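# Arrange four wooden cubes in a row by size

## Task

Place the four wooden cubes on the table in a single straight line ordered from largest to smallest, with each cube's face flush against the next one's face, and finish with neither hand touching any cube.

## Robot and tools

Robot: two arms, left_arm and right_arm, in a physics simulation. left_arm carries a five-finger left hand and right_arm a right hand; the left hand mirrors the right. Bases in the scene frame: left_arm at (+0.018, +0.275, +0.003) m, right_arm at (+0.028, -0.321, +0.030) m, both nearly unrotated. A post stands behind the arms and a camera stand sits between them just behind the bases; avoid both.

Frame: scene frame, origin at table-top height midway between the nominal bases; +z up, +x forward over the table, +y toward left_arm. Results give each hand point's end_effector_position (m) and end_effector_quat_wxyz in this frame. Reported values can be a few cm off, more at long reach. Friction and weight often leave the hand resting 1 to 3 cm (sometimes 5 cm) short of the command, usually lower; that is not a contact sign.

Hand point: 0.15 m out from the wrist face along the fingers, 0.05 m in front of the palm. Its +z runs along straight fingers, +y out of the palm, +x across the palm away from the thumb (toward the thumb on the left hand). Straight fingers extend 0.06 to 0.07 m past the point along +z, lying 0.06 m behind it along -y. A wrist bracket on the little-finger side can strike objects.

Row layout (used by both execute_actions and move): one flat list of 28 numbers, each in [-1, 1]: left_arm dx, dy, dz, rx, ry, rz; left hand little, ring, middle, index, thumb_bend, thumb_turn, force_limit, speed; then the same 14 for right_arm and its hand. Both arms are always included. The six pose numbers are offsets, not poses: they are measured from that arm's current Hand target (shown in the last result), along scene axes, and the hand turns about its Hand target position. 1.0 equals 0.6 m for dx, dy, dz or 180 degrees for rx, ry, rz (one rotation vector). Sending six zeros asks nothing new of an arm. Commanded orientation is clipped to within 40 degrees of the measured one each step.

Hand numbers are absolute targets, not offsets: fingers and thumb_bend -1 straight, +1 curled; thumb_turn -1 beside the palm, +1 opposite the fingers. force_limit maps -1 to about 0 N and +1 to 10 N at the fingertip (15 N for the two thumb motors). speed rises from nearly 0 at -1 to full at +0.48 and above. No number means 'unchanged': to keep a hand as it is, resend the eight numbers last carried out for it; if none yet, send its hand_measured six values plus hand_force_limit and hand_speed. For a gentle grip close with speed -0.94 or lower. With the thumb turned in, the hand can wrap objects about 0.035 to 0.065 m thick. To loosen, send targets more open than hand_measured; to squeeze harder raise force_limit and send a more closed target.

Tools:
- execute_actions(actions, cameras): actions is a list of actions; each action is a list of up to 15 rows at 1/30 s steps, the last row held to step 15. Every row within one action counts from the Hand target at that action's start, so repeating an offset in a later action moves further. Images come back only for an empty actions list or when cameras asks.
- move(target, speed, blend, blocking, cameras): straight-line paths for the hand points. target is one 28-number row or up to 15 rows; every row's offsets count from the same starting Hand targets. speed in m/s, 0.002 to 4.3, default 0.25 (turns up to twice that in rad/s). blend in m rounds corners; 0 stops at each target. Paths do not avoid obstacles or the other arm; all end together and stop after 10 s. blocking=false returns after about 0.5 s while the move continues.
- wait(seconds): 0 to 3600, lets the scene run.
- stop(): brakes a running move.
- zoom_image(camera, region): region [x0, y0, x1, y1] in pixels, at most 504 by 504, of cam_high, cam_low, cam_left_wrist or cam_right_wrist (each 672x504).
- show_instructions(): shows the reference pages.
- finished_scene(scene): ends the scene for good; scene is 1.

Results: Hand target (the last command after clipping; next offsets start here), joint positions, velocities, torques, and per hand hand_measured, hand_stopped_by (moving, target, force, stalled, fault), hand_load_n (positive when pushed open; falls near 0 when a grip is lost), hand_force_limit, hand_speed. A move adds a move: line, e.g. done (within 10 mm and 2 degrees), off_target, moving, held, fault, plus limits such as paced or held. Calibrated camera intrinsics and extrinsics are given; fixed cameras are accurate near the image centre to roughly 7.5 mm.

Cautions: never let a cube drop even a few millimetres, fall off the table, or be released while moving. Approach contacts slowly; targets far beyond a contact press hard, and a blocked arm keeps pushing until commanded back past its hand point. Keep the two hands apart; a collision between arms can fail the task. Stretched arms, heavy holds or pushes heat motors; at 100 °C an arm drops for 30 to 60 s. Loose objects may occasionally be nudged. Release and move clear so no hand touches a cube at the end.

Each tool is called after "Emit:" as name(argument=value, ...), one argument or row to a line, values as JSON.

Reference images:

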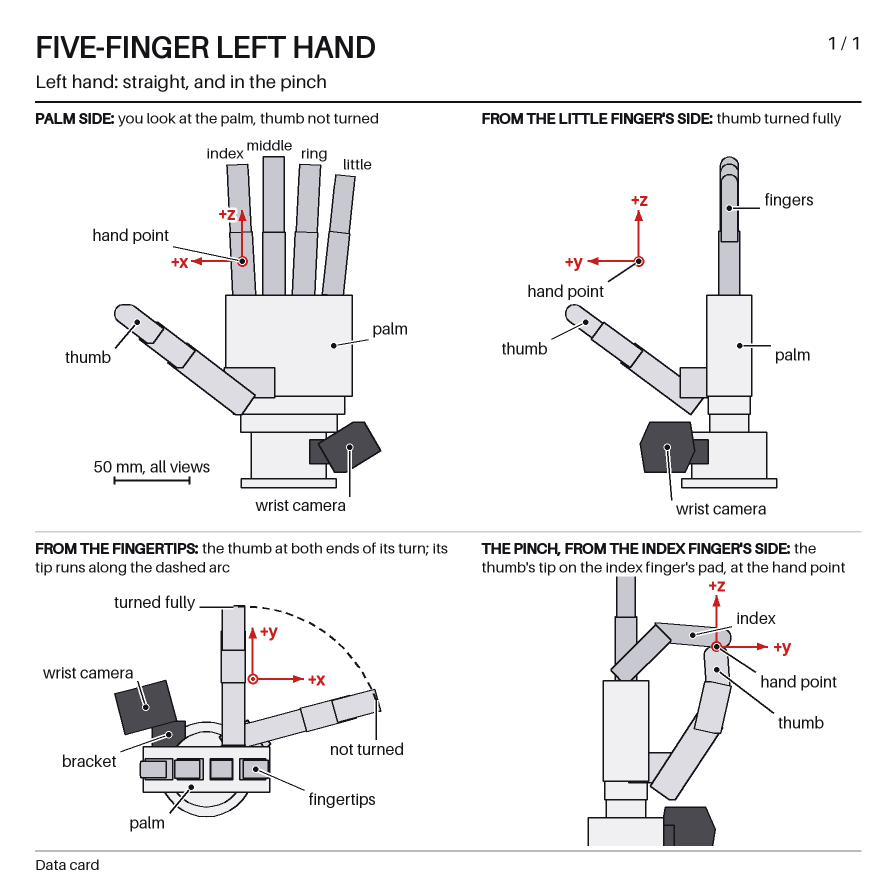

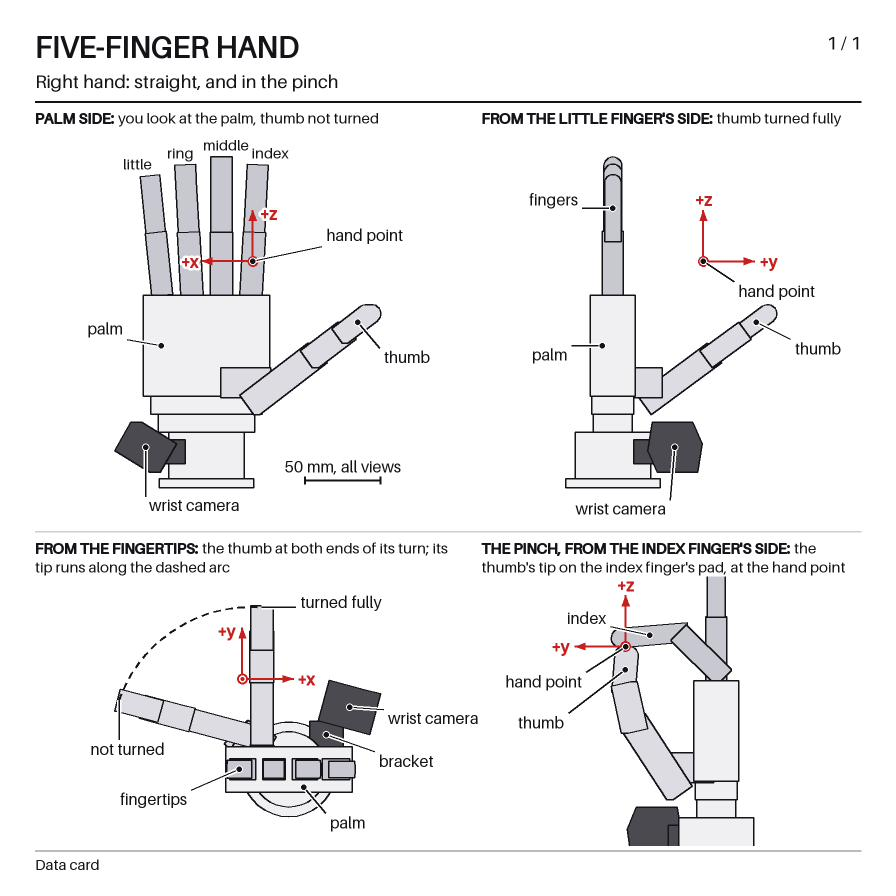

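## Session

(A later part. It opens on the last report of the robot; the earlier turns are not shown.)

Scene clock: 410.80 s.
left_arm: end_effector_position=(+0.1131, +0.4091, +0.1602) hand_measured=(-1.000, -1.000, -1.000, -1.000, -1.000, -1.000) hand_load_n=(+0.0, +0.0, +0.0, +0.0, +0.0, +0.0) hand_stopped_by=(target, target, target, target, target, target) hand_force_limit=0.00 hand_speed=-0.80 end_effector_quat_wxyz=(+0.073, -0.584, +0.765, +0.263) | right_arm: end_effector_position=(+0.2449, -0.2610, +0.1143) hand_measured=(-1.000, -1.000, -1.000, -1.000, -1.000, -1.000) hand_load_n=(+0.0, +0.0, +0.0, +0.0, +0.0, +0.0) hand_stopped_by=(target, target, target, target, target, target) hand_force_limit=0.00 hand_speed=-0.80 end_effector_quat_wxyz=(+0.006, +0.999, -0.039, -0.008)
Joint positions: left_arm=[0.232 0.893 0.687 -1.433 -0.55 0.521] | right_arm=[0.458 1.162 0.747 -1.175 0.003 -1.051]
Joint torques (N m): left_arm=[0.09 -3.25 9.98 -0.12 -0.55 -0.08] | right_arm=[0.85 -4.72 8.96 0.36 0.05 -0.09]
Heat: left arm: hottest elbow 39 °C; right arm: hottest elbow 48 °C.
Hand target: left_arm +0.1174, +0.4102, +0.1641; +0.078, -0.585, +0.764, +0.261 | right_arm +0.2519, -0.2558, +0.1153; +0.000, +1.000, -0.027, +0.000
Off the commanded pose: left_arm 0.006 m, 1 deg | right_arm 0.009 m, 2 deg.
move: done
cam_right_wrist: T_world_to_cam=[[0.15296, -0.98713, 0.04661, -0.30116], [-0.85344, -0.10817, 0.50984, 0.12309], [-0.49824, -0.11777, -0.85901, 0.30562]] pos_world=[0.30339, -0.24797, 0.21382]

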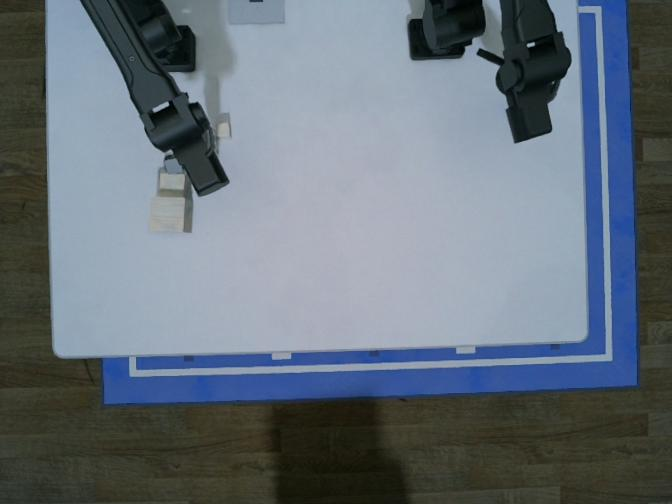

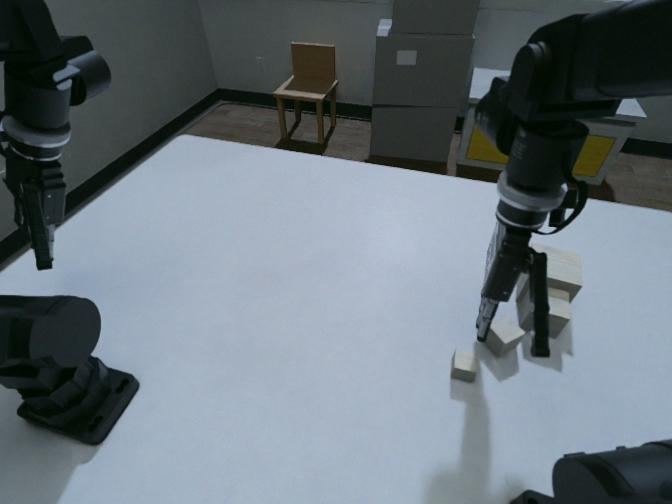

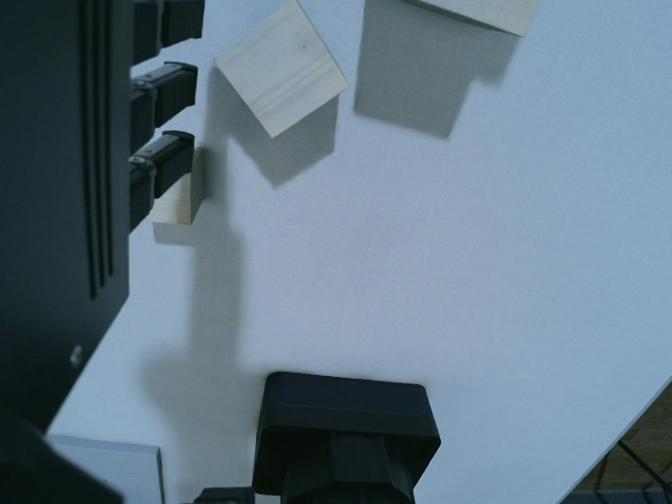

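Emit:
move(
  target=[
    [0,0,0,0,0,0,-1,-1,-1,-1,-1,-1,0,-0.8,0.01,0.0117,0,0,0,0,-1,-1,-1,-1,-1,-1,0,-0.8],
    [0,0,0,0,0,0,-1,-1,-1,-1,-1,-1,0,-0.8,0.01,0.0117,-0.051,0,0,0,-1,-1,-1,-1,-1,-1,0,-0.8],
  ],
  speed=0.1,
  cameras=["cam_high","cam_low","cam_right_wrist"],
)

Emit:
zoom_image(
  camera="cam_low",
  region=[432, 230, 592, 390],
)

Scene clock: 427.37 s.
left_arm: end_effector_position=(+0.1131, +0.4091, +0.1602) hand_measured=(-1.000, -1.000, -1.000, -1.000, -1.000, -1.000) hand_load_n=(+0.5, +0.0, +0.0, +0.0, +0.0, +0.0) hand_stopped_by=(target, target, target, target, target, target) hand_force_limit=0.00 hand_speed=-0.80 end_effector_quat_wxyz=(+0.073, -0.584, +0.765, +0.263) | right_arm: end_effector_position=(+0.2527, -0.2541, +0.0847) hand_measured=(-1.000, -1.000, -1.000, -1.000, -1.000, -1.000) hand_load_n=(-0.5, +0.5, +0.0, +0.0, +0.0, +0.0) hand_stopped_by=(target, target, target, target, target, target) hand_force_limit=0.00 hand_speed=-0.80 end_effector_quat_wxyz=(+0.005, +0.999, -0.033, -0.007)
Joint positions: left_arm=[0.232 0.893 0.687 -1.433 -0.55 0.521] | right_arm=[0.47 1.232 0.715 -1.07 0.002 -1.052]
Joint torques (N m): left_arm=[0.38 -2.78 9.62 -0.39 -0.52 -0.05] | right_arm=[0.32 -5.07 8.27 0.49 0.03 0.07]
Heat: left arm: hottest elbow 39 °C; right arm: hottest elbow 48 °C.
Hand target: left_arm +0.1174, +0.4102, +0.1641; +0.078, -0.585, +0.764, +0.261 | right_arm +0.2578, -0.2488, +0.0846; +0.000, +1.000, -0.027, +0.000
Off the commanded pose: left_arm 0.006 m, 1 deg | right_arm 0.007 m, 1 deg.
move: done
cam_right_wrist: T_world_to_cam=[[0.16523, -0.98523, 0.04501, -0.29665], [-0.85324, -0.11991, 0.50754, 0.14278], [-0.49464, -0.12226, -0.86045, 0.28292]] pos_world=[0.31079, -0.24056, 0.18432]

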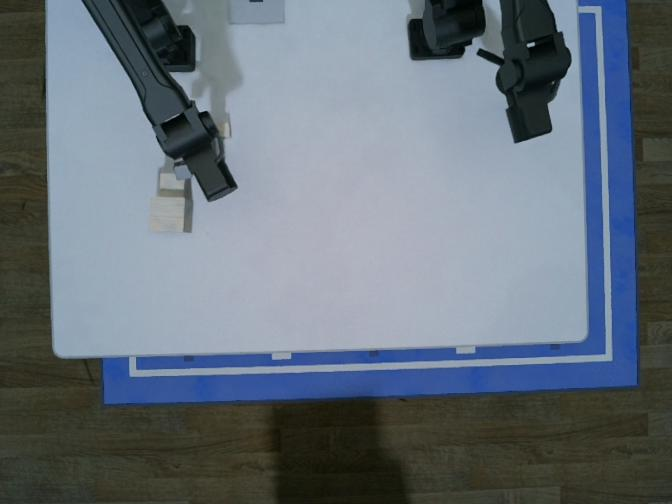

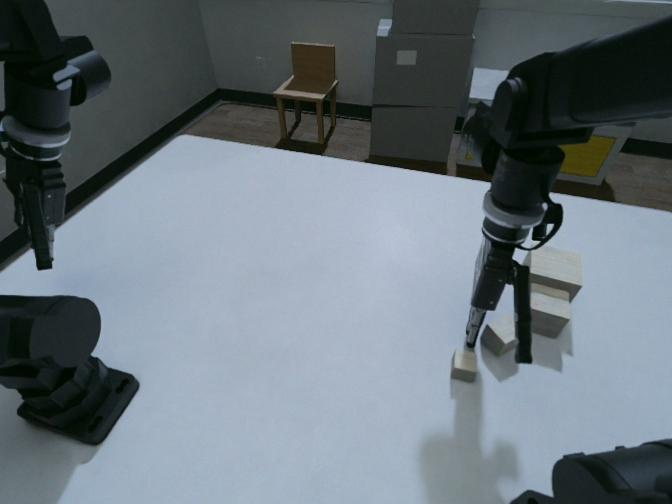

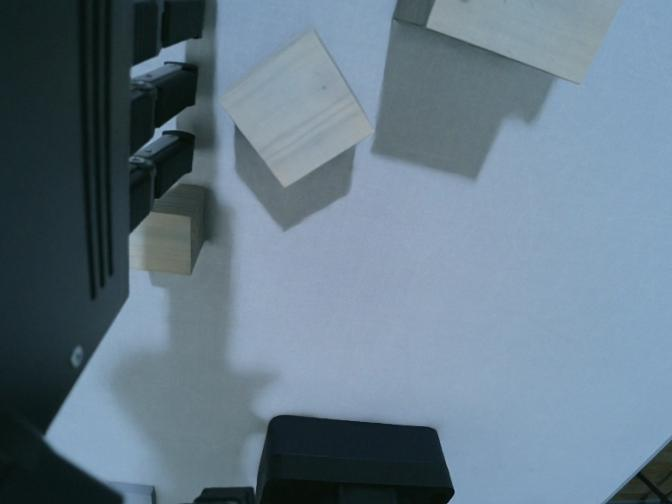

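Scaled by 3.150.

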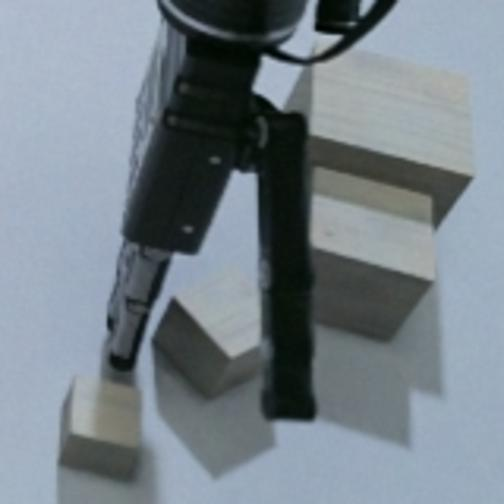

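Emit:
zoom_image(
  camera="cam_right_wrist",
  region=[120, 0, 400, 280],
)

Scaled by 1.800.

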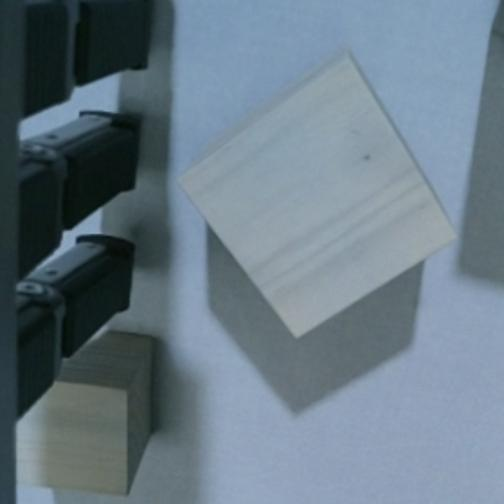

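Emit:
move(
  target=[0,0,0,0,0,0,-1,-1,-1,-1,-1,-1,0,-0.8,-0.004,-0.077,0,0,0,0,-1,-1,-1,-1,-1,-1,0,-0.8],
  speed=0.07,
  cameras=["cam_high","cam_low","cam_right_wrist"],
)

Emit:
zoom_image(
  camera="cam_right_wrist",
  region=[120, 0, 400, 280],
)

Scene clock: 446.80 s.
left_arm: end_effector_position=(+0.1131, +0.4091, +0.1602) hand_measured=(-1.000, -1.000, -1.000, -1.000, -1.000, -1.000) hand_load_n=(+0.0, +0.0, +0.0, +0.0, +0.0, +0.0) hand_stopped_by=(target, target, target, target, target, target) hand_force_limit=0.00 hand_speed=-0.80 end_effector_quat_wxyz=(+0.073, -0.584, +0.765, +0.263) | right_arm: end_effector_position=(+0.2515, -0.2935, +0.0811) hand_measured=(-1.000, -1.000, -1.000, -1.000, -1.000, -1.000) hand_load_n=(+0.0, +0.0, +0.0, +0.0, +0.0, +0.0) hand_stopped_by=(target, target, target, target, target, target) hand_force_limit=0.00 hand_speed=-0.80 end_effector_quat_wxyz=(+0.004, +1.000, -0.030, -0.009)
Joint positions: left_arm=[0.232 0.893 0.687 -1.433 -0.55 0.521] | right_arm=[0.342 1.192 0.673 -1.07 0.002 -1.185]
Joint torques (N m): left_arm=[-0.26 -2.37 9.85 -0.36 -0.52 -0.07] | right_arm=[-0.91 -6.07 8.08 -0.25 0.05 -0.09]
Heat: left arm: hottest elbow 39 °C; right arm: hottest elbow 49 °C.
Hand target: left_arm +0.1174, +0.4102, +0.1641; +0.078, -0.585, +0.764, +0.261 | right_arm +0.2555, -0.2950, +0.0847; +0.000, +1.000, -0.027, +0.000
Off the commanded pose: left_arm 0.006 m, 1 deg | right_arm 0.006 m, 1 deg.
move: done
cam_right_wrist: T_world_to_cam=[[0.17102, -0.98431, 0.04345, -0.3362], [-0.85051, -0.12522, 0.51083, 0.13638], [-0.49738, -0.12432, -0.85858, 0.27426]] pos_world=[0.3099, -0.27975, 0.18041]

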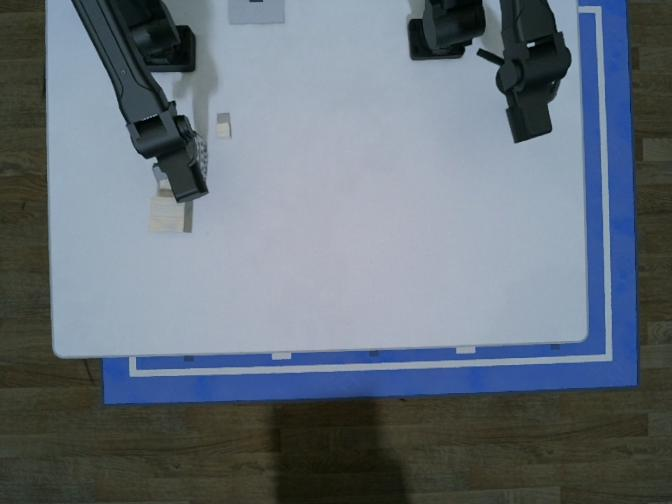

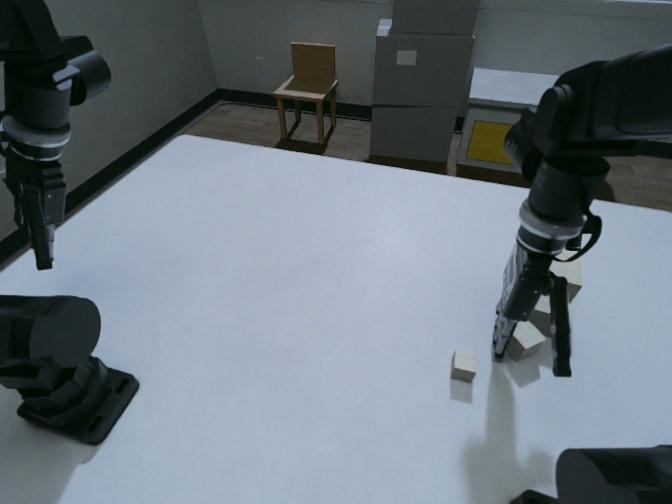

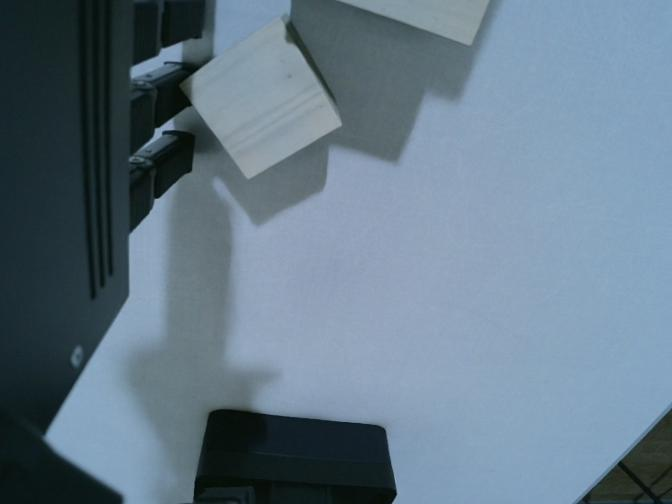

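Scaled by 1.800.

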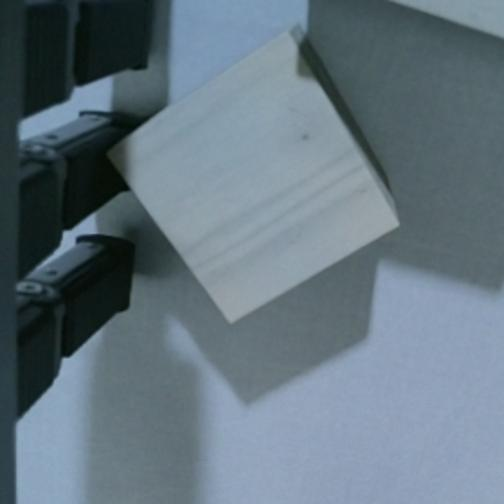

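Emit:
move(
  target=[
    [0,0,0,0,0,0,-1,-1,-1,-1,-1,-1,0,-0.8,0,0.01,0,0,0,0,-1,-1,-1,-1,-1,-1,0,-0.8],
    [0,0,0,0,0,0,-1,-1,-1,-1,-1,-1,0,-0.8,0,0.01,0.08,0,0,0,-1,-1,-1,-1,-1,-1,0,-0.8],
    [0,0,0,0,0,0,-1,-1,-1,-1,-1,-1,0,-0.8,-0.068,0.008,0.08,0,0,0,-1,-1,-1,-1,-1,-1,0,-0.8],
    [0,0,0,0,0,0,-1,-1,-1,-1,-1,-1,0,-0.8,-0.068,0.008,0,0,0,0,-1,-1,-1,-1,-1,-1,0,-0.8],
    [0,0,0,0,0,0,-1,-1,-1,-1,-1,-1,0,-0.8,-0.068,0.095,0,0,0,0,-1,-1,-1,-1,-1,-1,0,-0.8],
  ],
  blend=[0.002,0.005,0.005,0,0],
  speed=0.1,
  cameras=["cam_high","cam_low","cam_right_wrist"],
)

Emit:
zoom_image(
  camera="cam_right_wrist",
  region=[120, 0, 400, 280],
)

Emit:
zoom_image(
  camera="cam_low",
  region=[402, 230, 592, 420],
)

Scene clock: 481.97 s.
left_arm: end_effector_position=(+0.1131, +0.4091, +0.1602) hand_measured=(-1.000, -1.000, -1.000, -1.000, -1.000, -1.000) hand_load_n=(+0.0, +0.0, +0.0, +0.0, +0.0, +0.0) hand_stopped_by=(target, target, target, target, target, target) hand_force_limit=0.00 hand_speed=-0.80 end_effector_quat_wxyz=(+0.073, -0.584, +0.765, +0.263) | right_arm: end_effector_position=(+0.1981, -0.2514, +0.0764) hand_measured=(-1.000, -1.000, -1.000, -1.000, -1.000, -1.000) hand_load_n=(+0.0, +0.0, -0.5, +0.0, +0.0, +0.0) hand_stopped_by=(target, target, target, target, target, target) hand_force_limit=0.00 hand_speed=-0.80 end_effector_quat_wxyz=(+0.011, +0.999, -0.024, -0.019)
Joint positions: left_arm=[0.232 0.893 0.687 -1.433 -0.55 0.521] | right_arm=[0.58 1.129 0.607 -1.093 -0.002 -0.959]
Joint torques (N m): left_arm=[-0.26 -3.08 9.83 -0.32 -0.54 -0.07] | right_arm=[-0.03 -3.14 11.12 0.01 0.17 0.25]
Heat: left arm: hottest elbow 39 °C; right arm: hottest elbow 48 °C.
Hand target: left_arm +0.1174, +0.4102, +0.1641; +0.078, -0.585, +0.764, +0.261 | right_arm +0.2146, -0.2380, +0.0846; +0.000, +1.000, -0.027, +0.000
Off the commanded pose: left_arm 0.006 m, 1 deg | right_arm 0.023 m, 3 deg.
move: off_target (right_arm)
cam_right_wrist: T_world_to_cam=[[0.18319, -0.98167, 0.05251, -0.28791], [-0.83788, -0.12797, 0.53065, 0.09398], [-0.51421, -0.1412, -0.84596, 0.2471]] pos_world=[0.25855, -0.23571, 0.17429]

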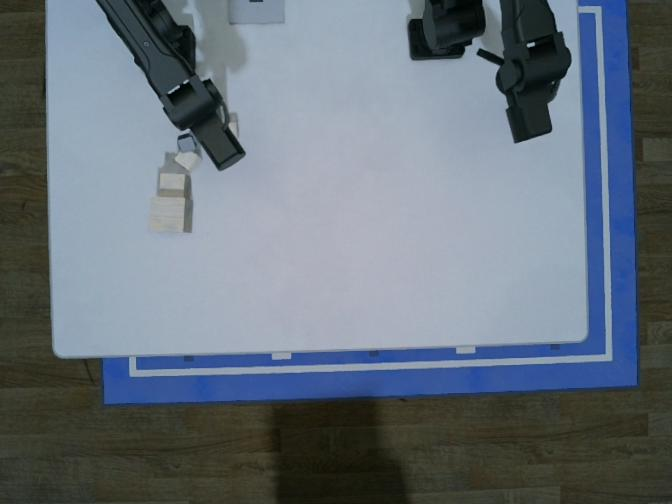

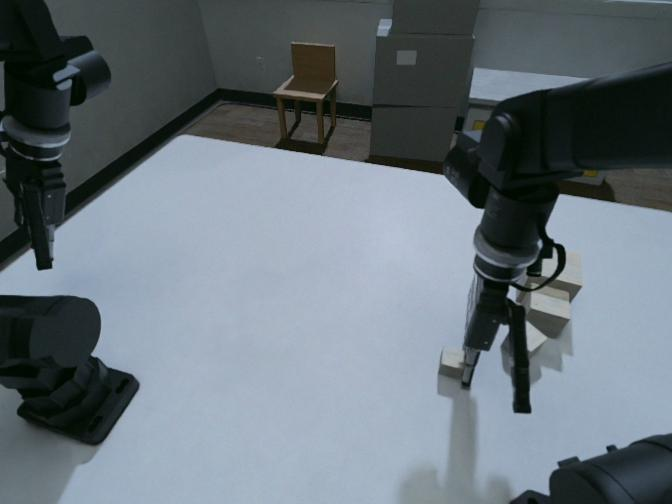

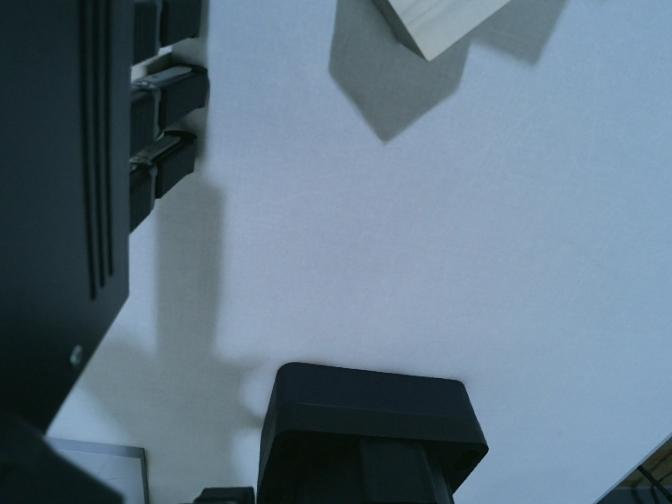

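Scaled by 1.800.

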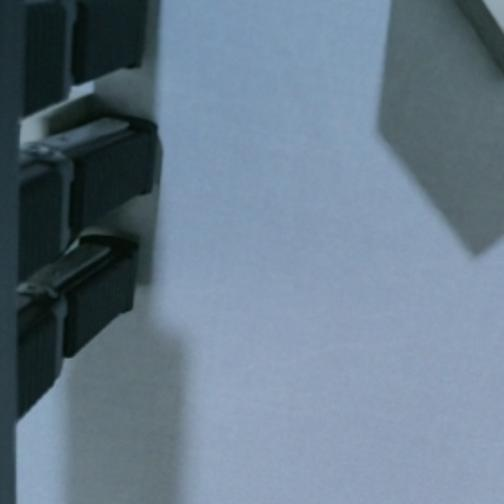

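Scaled by 2.653.

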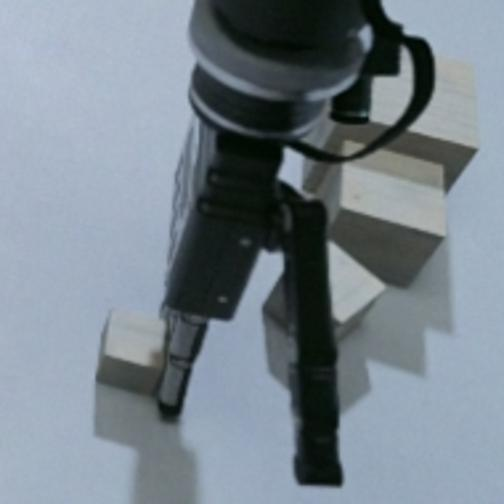

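Emit:
zoom_image(
  camera="cam_high",
  region=[130, 110, 250, 230],
)

Scaled by 4.200.

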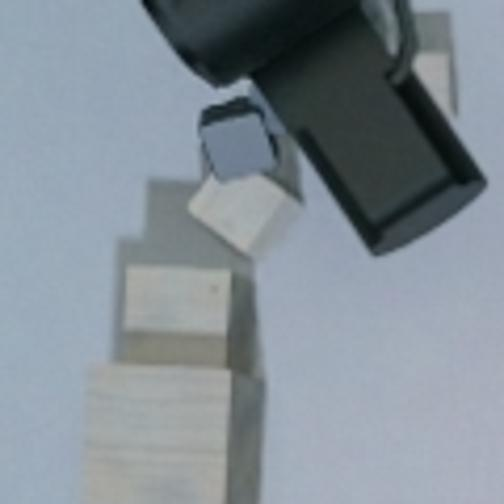

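Emit:
move(
  target=[
    [0,0,0,0,0,0,-1,-1,-1,-1,-1,-1,0,-0.8,-0.01,-0.035,0.01,0,0,0,-1,-1,-1,-1,-1,-1,0,-0.8],
    [0,0,0,0,0,0,-1,-1,-1,-1,-1,-1,0,-0.8,-0.01,-0.035,0.09,0,0,0,-1,-1,-1,-1,-1,-1,0,-0.8],
    [0,0,0,0,0,0,-1,-1,-1,-1,-1,-1,0,-0.8,0.004,-0.0425,0.09,0,0,-0.111,-1,-1,-1,-1,-1,-1,0,-0.8],
    [0,0,0,0,0,0,-1,-1,-1,-1,-1,-1,0,-0.8,0.004,-0.0425,0.05,0,0,-0.111,-1,-1,-1,-1,-1,-1,0,-0.8],
  ],
  blend=[0.002,0.01,0,0],
  speed=0.12,
  cameras=["cam_high","cam_low","cam_right_wrist"],
)

Emit:
zoom_image(
  camera="cam_right_wrist",
  region=[120, 0, 400, 280],
)

Emit:
zoom_image(
  camera="cam_low",
  region=[432, 240, 592, 400],
)

Scene clock: 506.37 s.
left_arm: end_effector_position=(+0.1131, +0.4091, +0.1602) hand_measured=(-1.000, -1.000, -1.000, -1.000, -1.000, -1.000) hand_load_n=(+0.0, +0.0, +0.0, +0.0, +0.0, +0.0) hand_stopped_by=(target, target, target, target, target, target) hand_force_limit=0.00 hand_speed=-0.80 end_effector_quat_wxyz=(+0.073, -0.584, +0.765, +0.263) | right_arm: end_effector_position=(+0.2125, -0.2647, +0.1155) hand_measured=(-1.000, -1.000, -1.000, -1.000, -1.000, -1.000) hand_load_n=(+0.0, +0.0, +0.0, +0.0, +0.0, +0.0) hand_stopped_by=(target, target, target, target, target, target) hand_force_limit=0.00 hand_speed=-0.80 end_effector_quat_wxyz=(+0.004, +0.982, -0.188, -0.004)
Joint positions: left_arm=[0.232 0.893 0.687 -1.433 -0.55 0.521] | right_arm=[0.425 1.086 0.698 -1.194 0.001 -0.784]
Joint torques (N m): left_arm=[0.15 -2.84 9.8 -0.29 -0.55 -0.07] | right_arm=[-1.14 -3.43 8.68 0.03 0.07 0.27]
Heat: left arm: hottest elbow 39 °C; right arm: hottest elbow 49 °C.
Hand target: left_arm +0.1174, +0.4102, +0.1641; +0.078, -0.585, +0.764, +0.261 | right_arm +0.2171, -0.2635, +0.1147; +0.000, +0.980, -0.200, +0.000
Off the commanded pose: left_arm 0.006 m, 1 deg | right_arm 0.005 m, 2 deg.
move: done
cam_right_wrist: T_world_to_cam=[[-0.14587, -0.98826, 0.04534, -0.23659], [-0.85152, 0.14875, 0.50278, 0.16278], [-0.50363, 0.03473, -0.86322, 0.33206]] pos_world=[0.27134, -0.26956, 0.21553]

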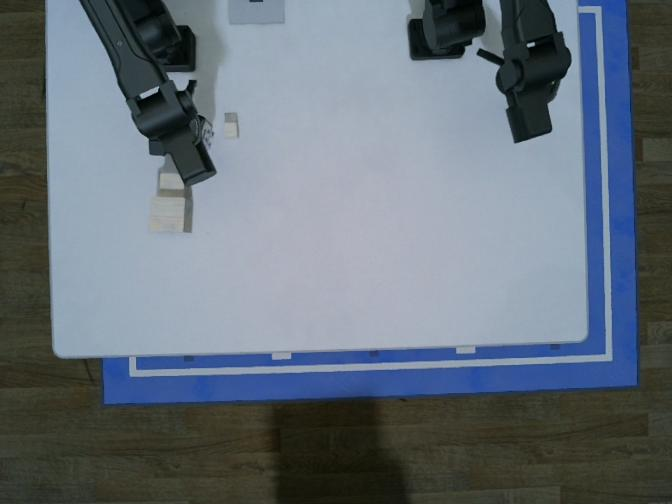

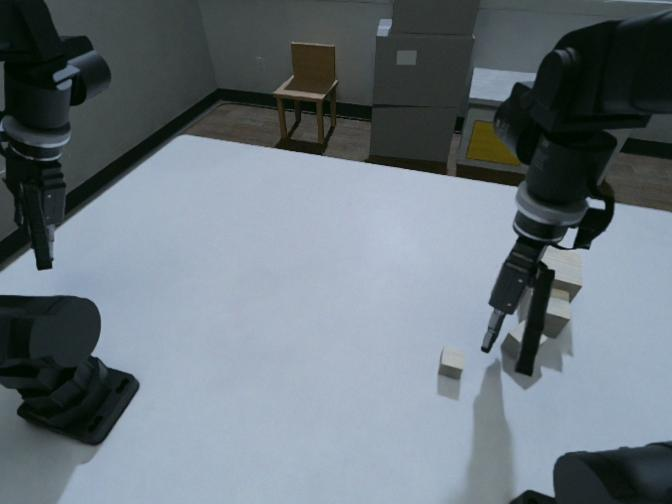

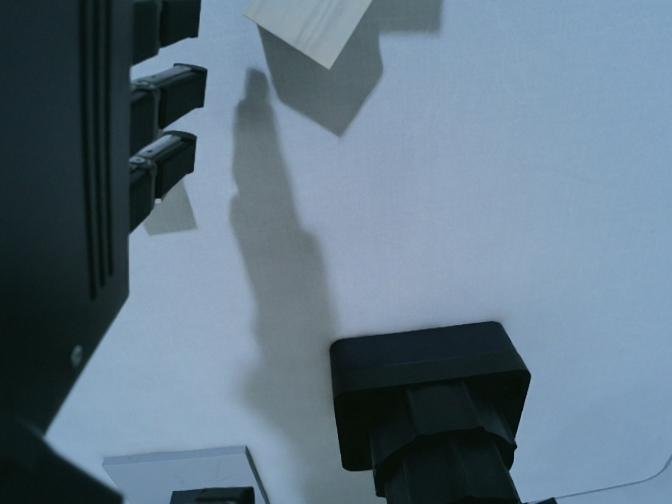

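Scaled by 1.800.

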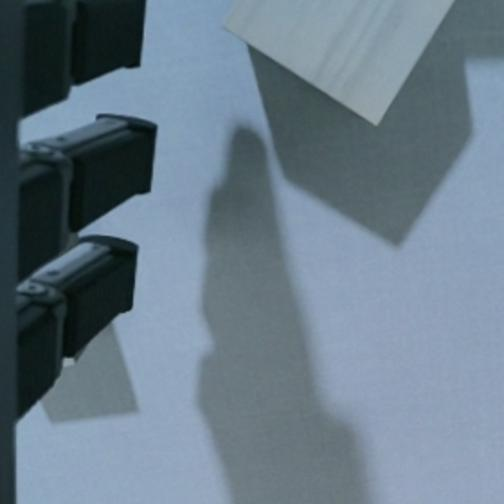

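Scaled by 3.150.

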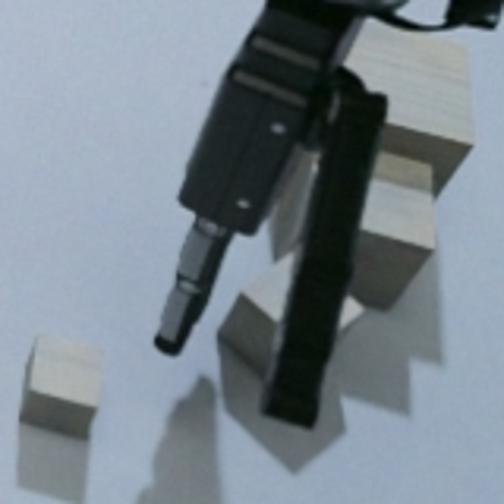

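Emit:
move(
  target=[
    [0,0,0,0,0,0,-1,-1,-1,-1,-1,-1,0,-0.8,0,0,-0.047,0,0,0,-1,-1,-1,-1,-1,-1,0,-0.8],
    [0,0,0,0,0,0,-1,-1,-1,-1,-1,-1,0,-0.8,-0.0182,-0.043,-0.047,0,0,0,-1,-1,-1,-1,-1,-1,0,-0.8],
  ],
  speed=0.08,
  cameras=["cam_high","cam_low","cam_right_wrist"],
)

Emit:
zoom_image(
  camera="cam_right_wrist",
  region=[120, 0, 400, 280],
)

Scene clock: 516.63 s.
left_arm: end_effector_position=(+0.1131, +0.4091, +0.1602) hand_measured=(-1.000, -1.000, -1.000, -1.000, -1.000, -1.000) hand_load_n=(+0.5, +0.0, +0.0, +0.0, +0.0, +0.0) hand_stopped_by=(target, target, target, target, target, target) hand_force_limit=0.00 hand_speed=-0.80 end_effector_quat_wxyz=(+0.073, -0.584, +0.765, +0.263) | right_arm: end_effector_position=(+0.2040, -0.2871, +0.0832) hand_measured=(-1.000, -1.000, -1.000, -1.000, -1.000, -1.000) hand_load_n=(-0.5, +0.0, +0.0, +0.0, +0.0, +0.0) hand_stopped_by=(target, target, target, target, target, target) hand_force_limit=0.00 hand_speed=-0.80 end_effector_quat_wxyz=(+0.003, +0.979, -0.202, -0.004)
Joint positions: left_arm=[0.232 0.893 0.687 -1.433 -0.55 0.521] | right_arm=[0.346 1.082 0.603 -1.1 0.001 -0.834]
Joint torques (N m): left_arm=[0.32 -2.9 10.06 -0.32 -0.5 -0.08] | right_arm=[-1.96 -4.13 8.32 -0.27 0.05 -0.07]
Heat: left arm: hottest elbow 39 °C; right arm: hottest elbow 49 °C.
Hand target: left_arm +0.1174, +0.4102, +0.1641; +0.078, -0.585, +0.764, +0.261 | right_arm +0.2061, -0.2893, +0.0865; +0.000, +0.980, -0.200, +0.000
Off the commanded pose: left_arm 0.006 m, 1 deg | right_arm 0.004 m, 1 deg.
move: done
cam_right_wrist: T_world_to_cam=[[-0.17493, -0.98362, 0.04357, -0.25105], [-0.84793, 0.17299, 0.50108, 0.18155], [-0.50041, 0.05071, -0.8643, 0.30471]] pos_world=[0.2625, -0.29379, 0.18333]

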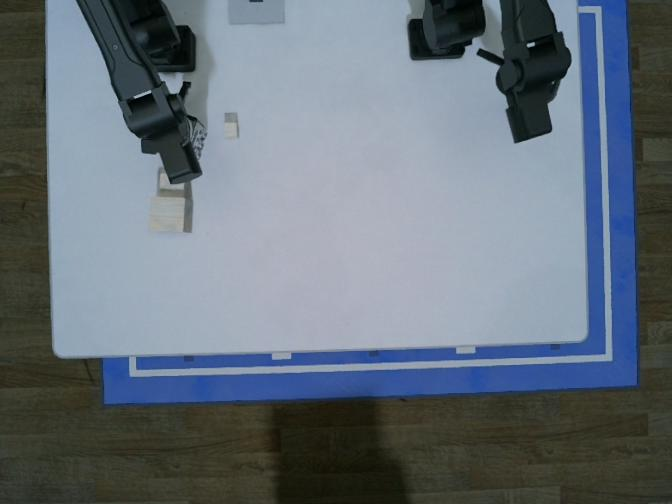

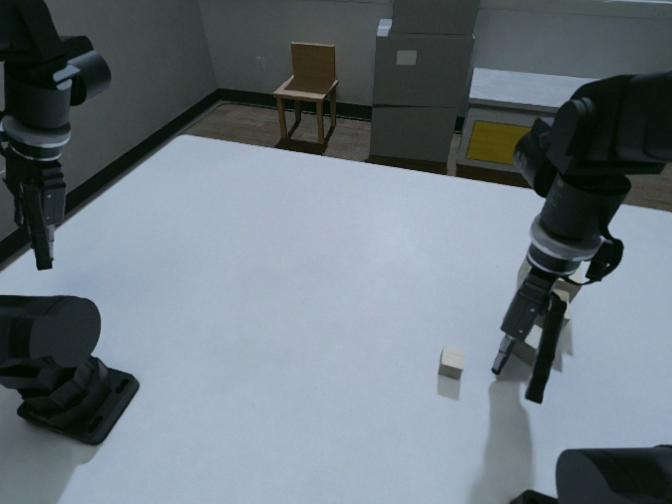

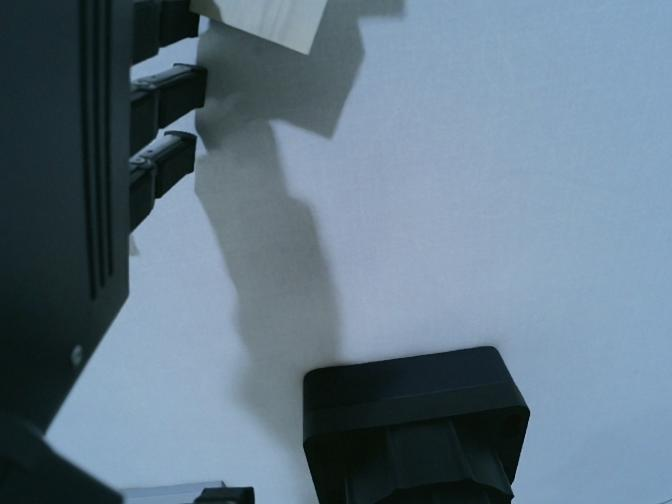

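Scaled by 1.800.

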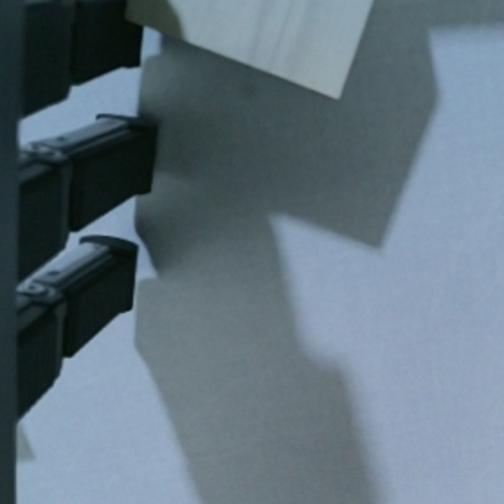

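Emit:
move(
  target=[0,0,0,0,0,0,-1,-1,-1,-1,-1,-1,0,-0.8,-0.0055,-0.0125,0,0,0,0,-1,-1,-1,-1,-1,-1,0,-0.8],
  speed=0.08,
  cameras=["cam_high","cam_low","cam_right_wrist"],
)

Emit:
zoom_image(
  camera="cam_right_wrist",
  region=[120, 0, 400, 280],
)

Emit:
zoom_image(
  camera="cam_low",
  region=[432, 240, 592, 400],
)

Scene clock: 527.17 s.
left_arm: end_effector_position=(+0.1131, +0.4091, +0.1602) hand_measured=(-1.000, -1.000, -1.000, -1.000, -1.000, -1.000) hand_load_n=(+0.0, +0.0, +0.0, +0.0, +0.5, +0.0) hand_stopped_by=(target, target, target, target, target, target) hand_force_limit=0.00 hand_speed=-0.80 end_effector_quat_wxyz=(+0.073, -0.584, +0.765, +0.263) | right_arm: end_effector_position=(+0.2024, -0.2940, +0.0826) hand_measured=(-1.000, -1.000, -1.000, -1.000, -1.000, -1.000) hand_load_n=(+0.0, +0.0, +0.0, +0.0, +0.0, +0.0) hand_stopped_by=(target, target, target, target, target, target) hand_force_limit=0.00 hand_speed=-0.80 end_effector_quat_wxyz=(+0.001, +0.979, -0.202, -0.001)
Joint positions: left_arm=[0.232 0.893 0.687 -1.433 -0.55 0.521] | right_arm=[0.321 1.066 0.592 -1.1 0.001 -0.859]
Joint torques (N m): left_arm=[-0.03 -2.49 9.99 -0.31 -0.51 -0.02] | right_arm=[-1.14 -4.25 8.31 -0.42 0.09 -0.06]
Heat: left arm: hottest elbow 39 °C; right arm: hottest elbow 49 °C.
Hand target: left_arm +0.1174, +0.4102, +0.1641; +0.078, -0.585, +0.764, +0.261 | right_arm +0.2028, -0.2968, +0.0865; +0.000, +0.980, -0.200, +0.000
Off the commanded pose: left_arm 0.006 m, 1 deg | right_arm 0.005 m, 0 deg.
move: done
cam_right_wrist: T_world_to_cam=[[-0.17511, -0.98369, 0.04103, -0.25788], [-0.85027, 0.1721, 0.49742, 0.18223], [-0.49637, 0.05222, -0.86654, 0.30362]] pos_world=[0.2605, -0.3009, 0.18303]

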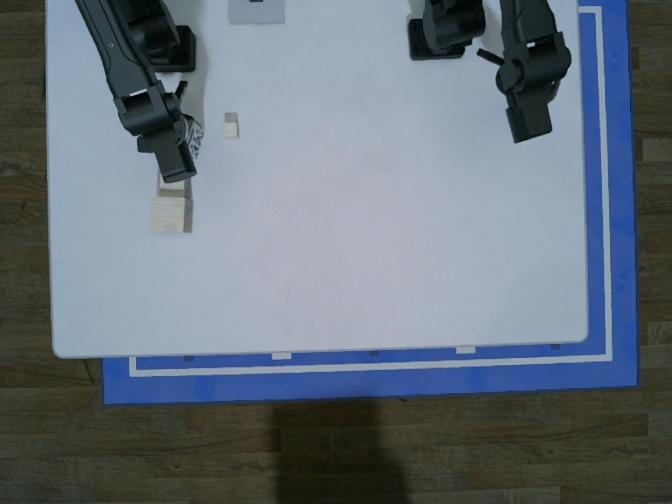

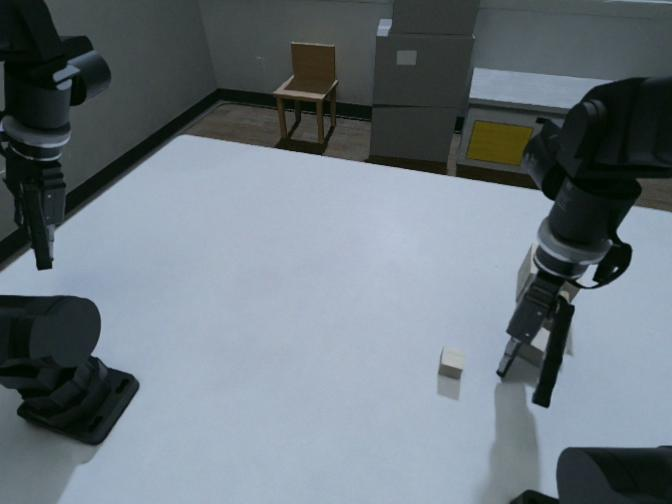

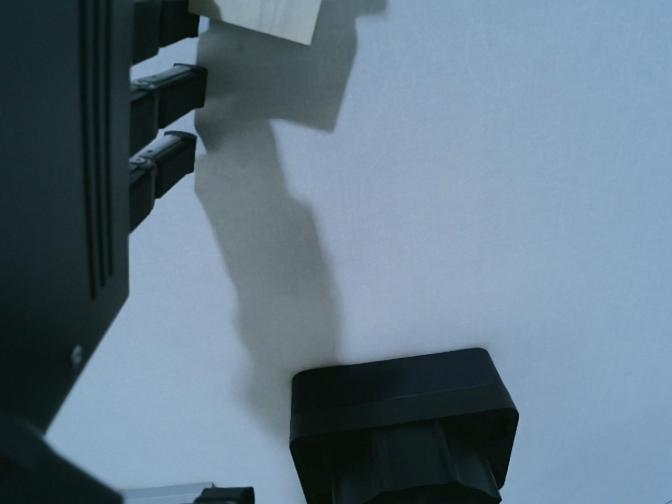

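Scaled by 1.800.

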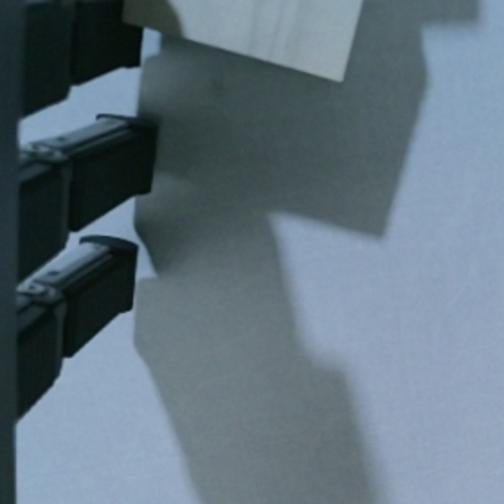

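Scaled by 3.150.

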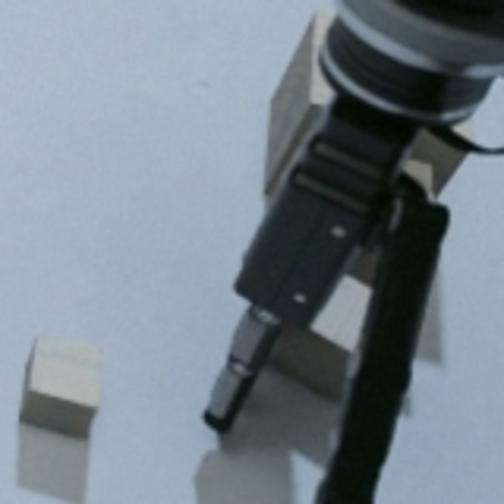

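Emit:
move(
  target=[
    [0,0,0,0,0,0,-1,-1,-1,-1,-1,-1,0,-0.8,0.0153,-0.0403,0,0,0,0.111,-1,-1,-1,-1,-1,-1,0,-0.8],
    [0,0,0,0,0,0,-1,-1,-1,-1,-1,-1,0,-0.8,0.0145,-0.0603,0,0,0,0.111,-1,-1,-1,-1,-1,-1,0,-0.8],
  ],
  speed=0.08,
  blend=[0.005,0],
  cameras=["cam_high","cam_low","cam_right_wrist"],
)

Emit:
zoom_image(
  camera="cam_right_wrist",
  region=[120, 0, 400, 280],
)

Emit:
zoom_image(
  camera="cam_high",
  region=[130, 110, 250, 230],
)

Scene clock: 547.47 s.
left_arm: end_effector_position=(+0.1131, +0.4091, +0.1602) hand_measured=(-1.000, -1.000, -1.000, -1.000, -1.000, -1.000) hand_load_n=(+0.0, +0.0, +0.0, +0.5, +0.0, +0.0) hand_stopped_by=(target, target, target, target, target, target) hand_force_limit=0.00 hand_speed=-0.80 end_effector_quat_wxyz=(+0.073, -0.584, +0.765, +0.263) | right_arm: end_effector_position=(+0.2112, -0.3306, +0.0829) hand_measured=(-1.000, -1.000, -1.000, -1.000, -1.000, -1.000) hand_load_n=(+0.0, +0.0, +0.0, +0.0, +0.0, +0.0) hand_stopped_by=(target, target, target, target, target, target) hand_force_limit=0.00 hand_speed=-0.80 end_effector_quat_wxyz=(+0.001, +1.000, -0.030, -0.002)
Joint positions: left_arm=[0.232 0.893 0.687 -1.433 -0.55 0.521] | right_arm=[0.241 1.017 0.563 -1.12 0.001 -1.287]
Joint torques (N m): left_arm=[0.38 -2.84 9.95 -0.21 -0.53 -0.05] | right_arm=[-1.2 -3.55 8.16 -0.77 0.05 -0.16]
Heat: left arm: hottest elbow 39 °C; right arm: hottest elbow 49 °C.
Hand target: left_arm +0.1174, +0.4102, +0.1641; +0.078, -0.585, +0.764, +0.261 | right_arm +0.2116, -0.3330, +0.0865; +0.000, +1.000, -0.027, +0.000
Off the commanded pose: left_arm 0.006 m, 1 deg | right_arm 0.004 m, 0 deg.
move: done
cam_right_wrist: T_world_to_cam=[[0.1711, -0.98446, 0.0396, -0.36559], [-0.85743, -0.12898, 0.49817, 0.09781], [-0.48532, -0.11919, -0.86617, 0.25108]] pos_world=[0.26827, -0.31737, 0.18323]

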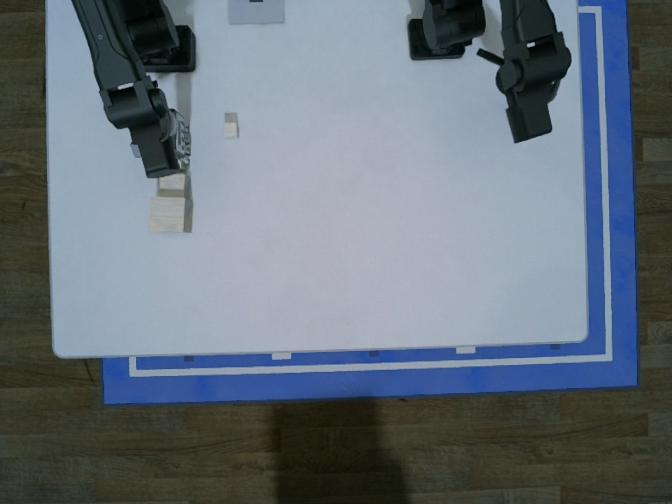

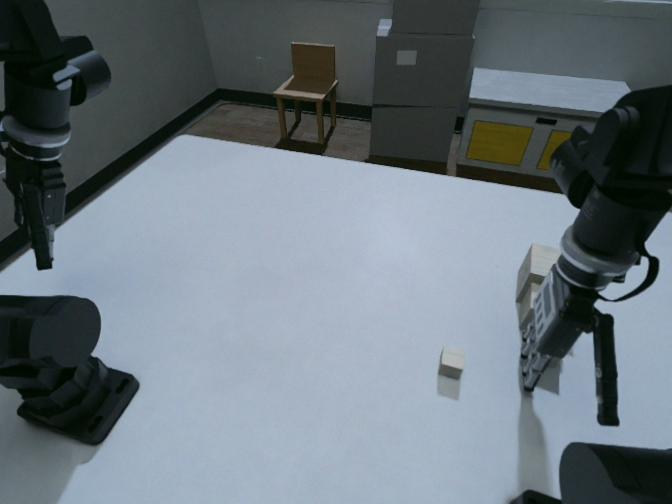

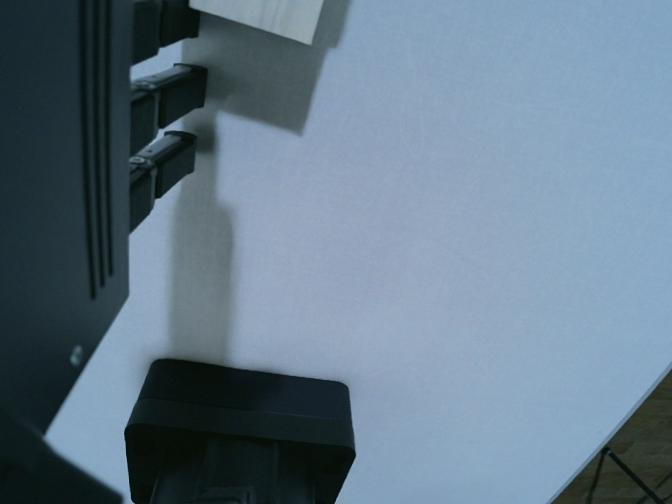

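Scaled by 1.800.

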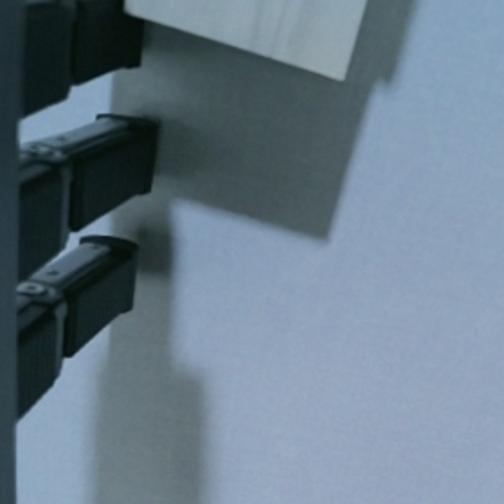

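Scaled by 4.200.

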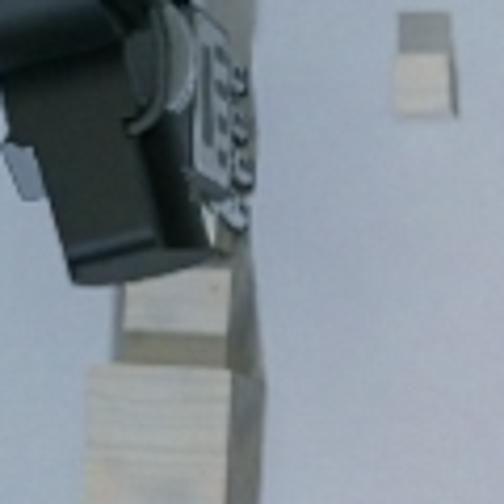

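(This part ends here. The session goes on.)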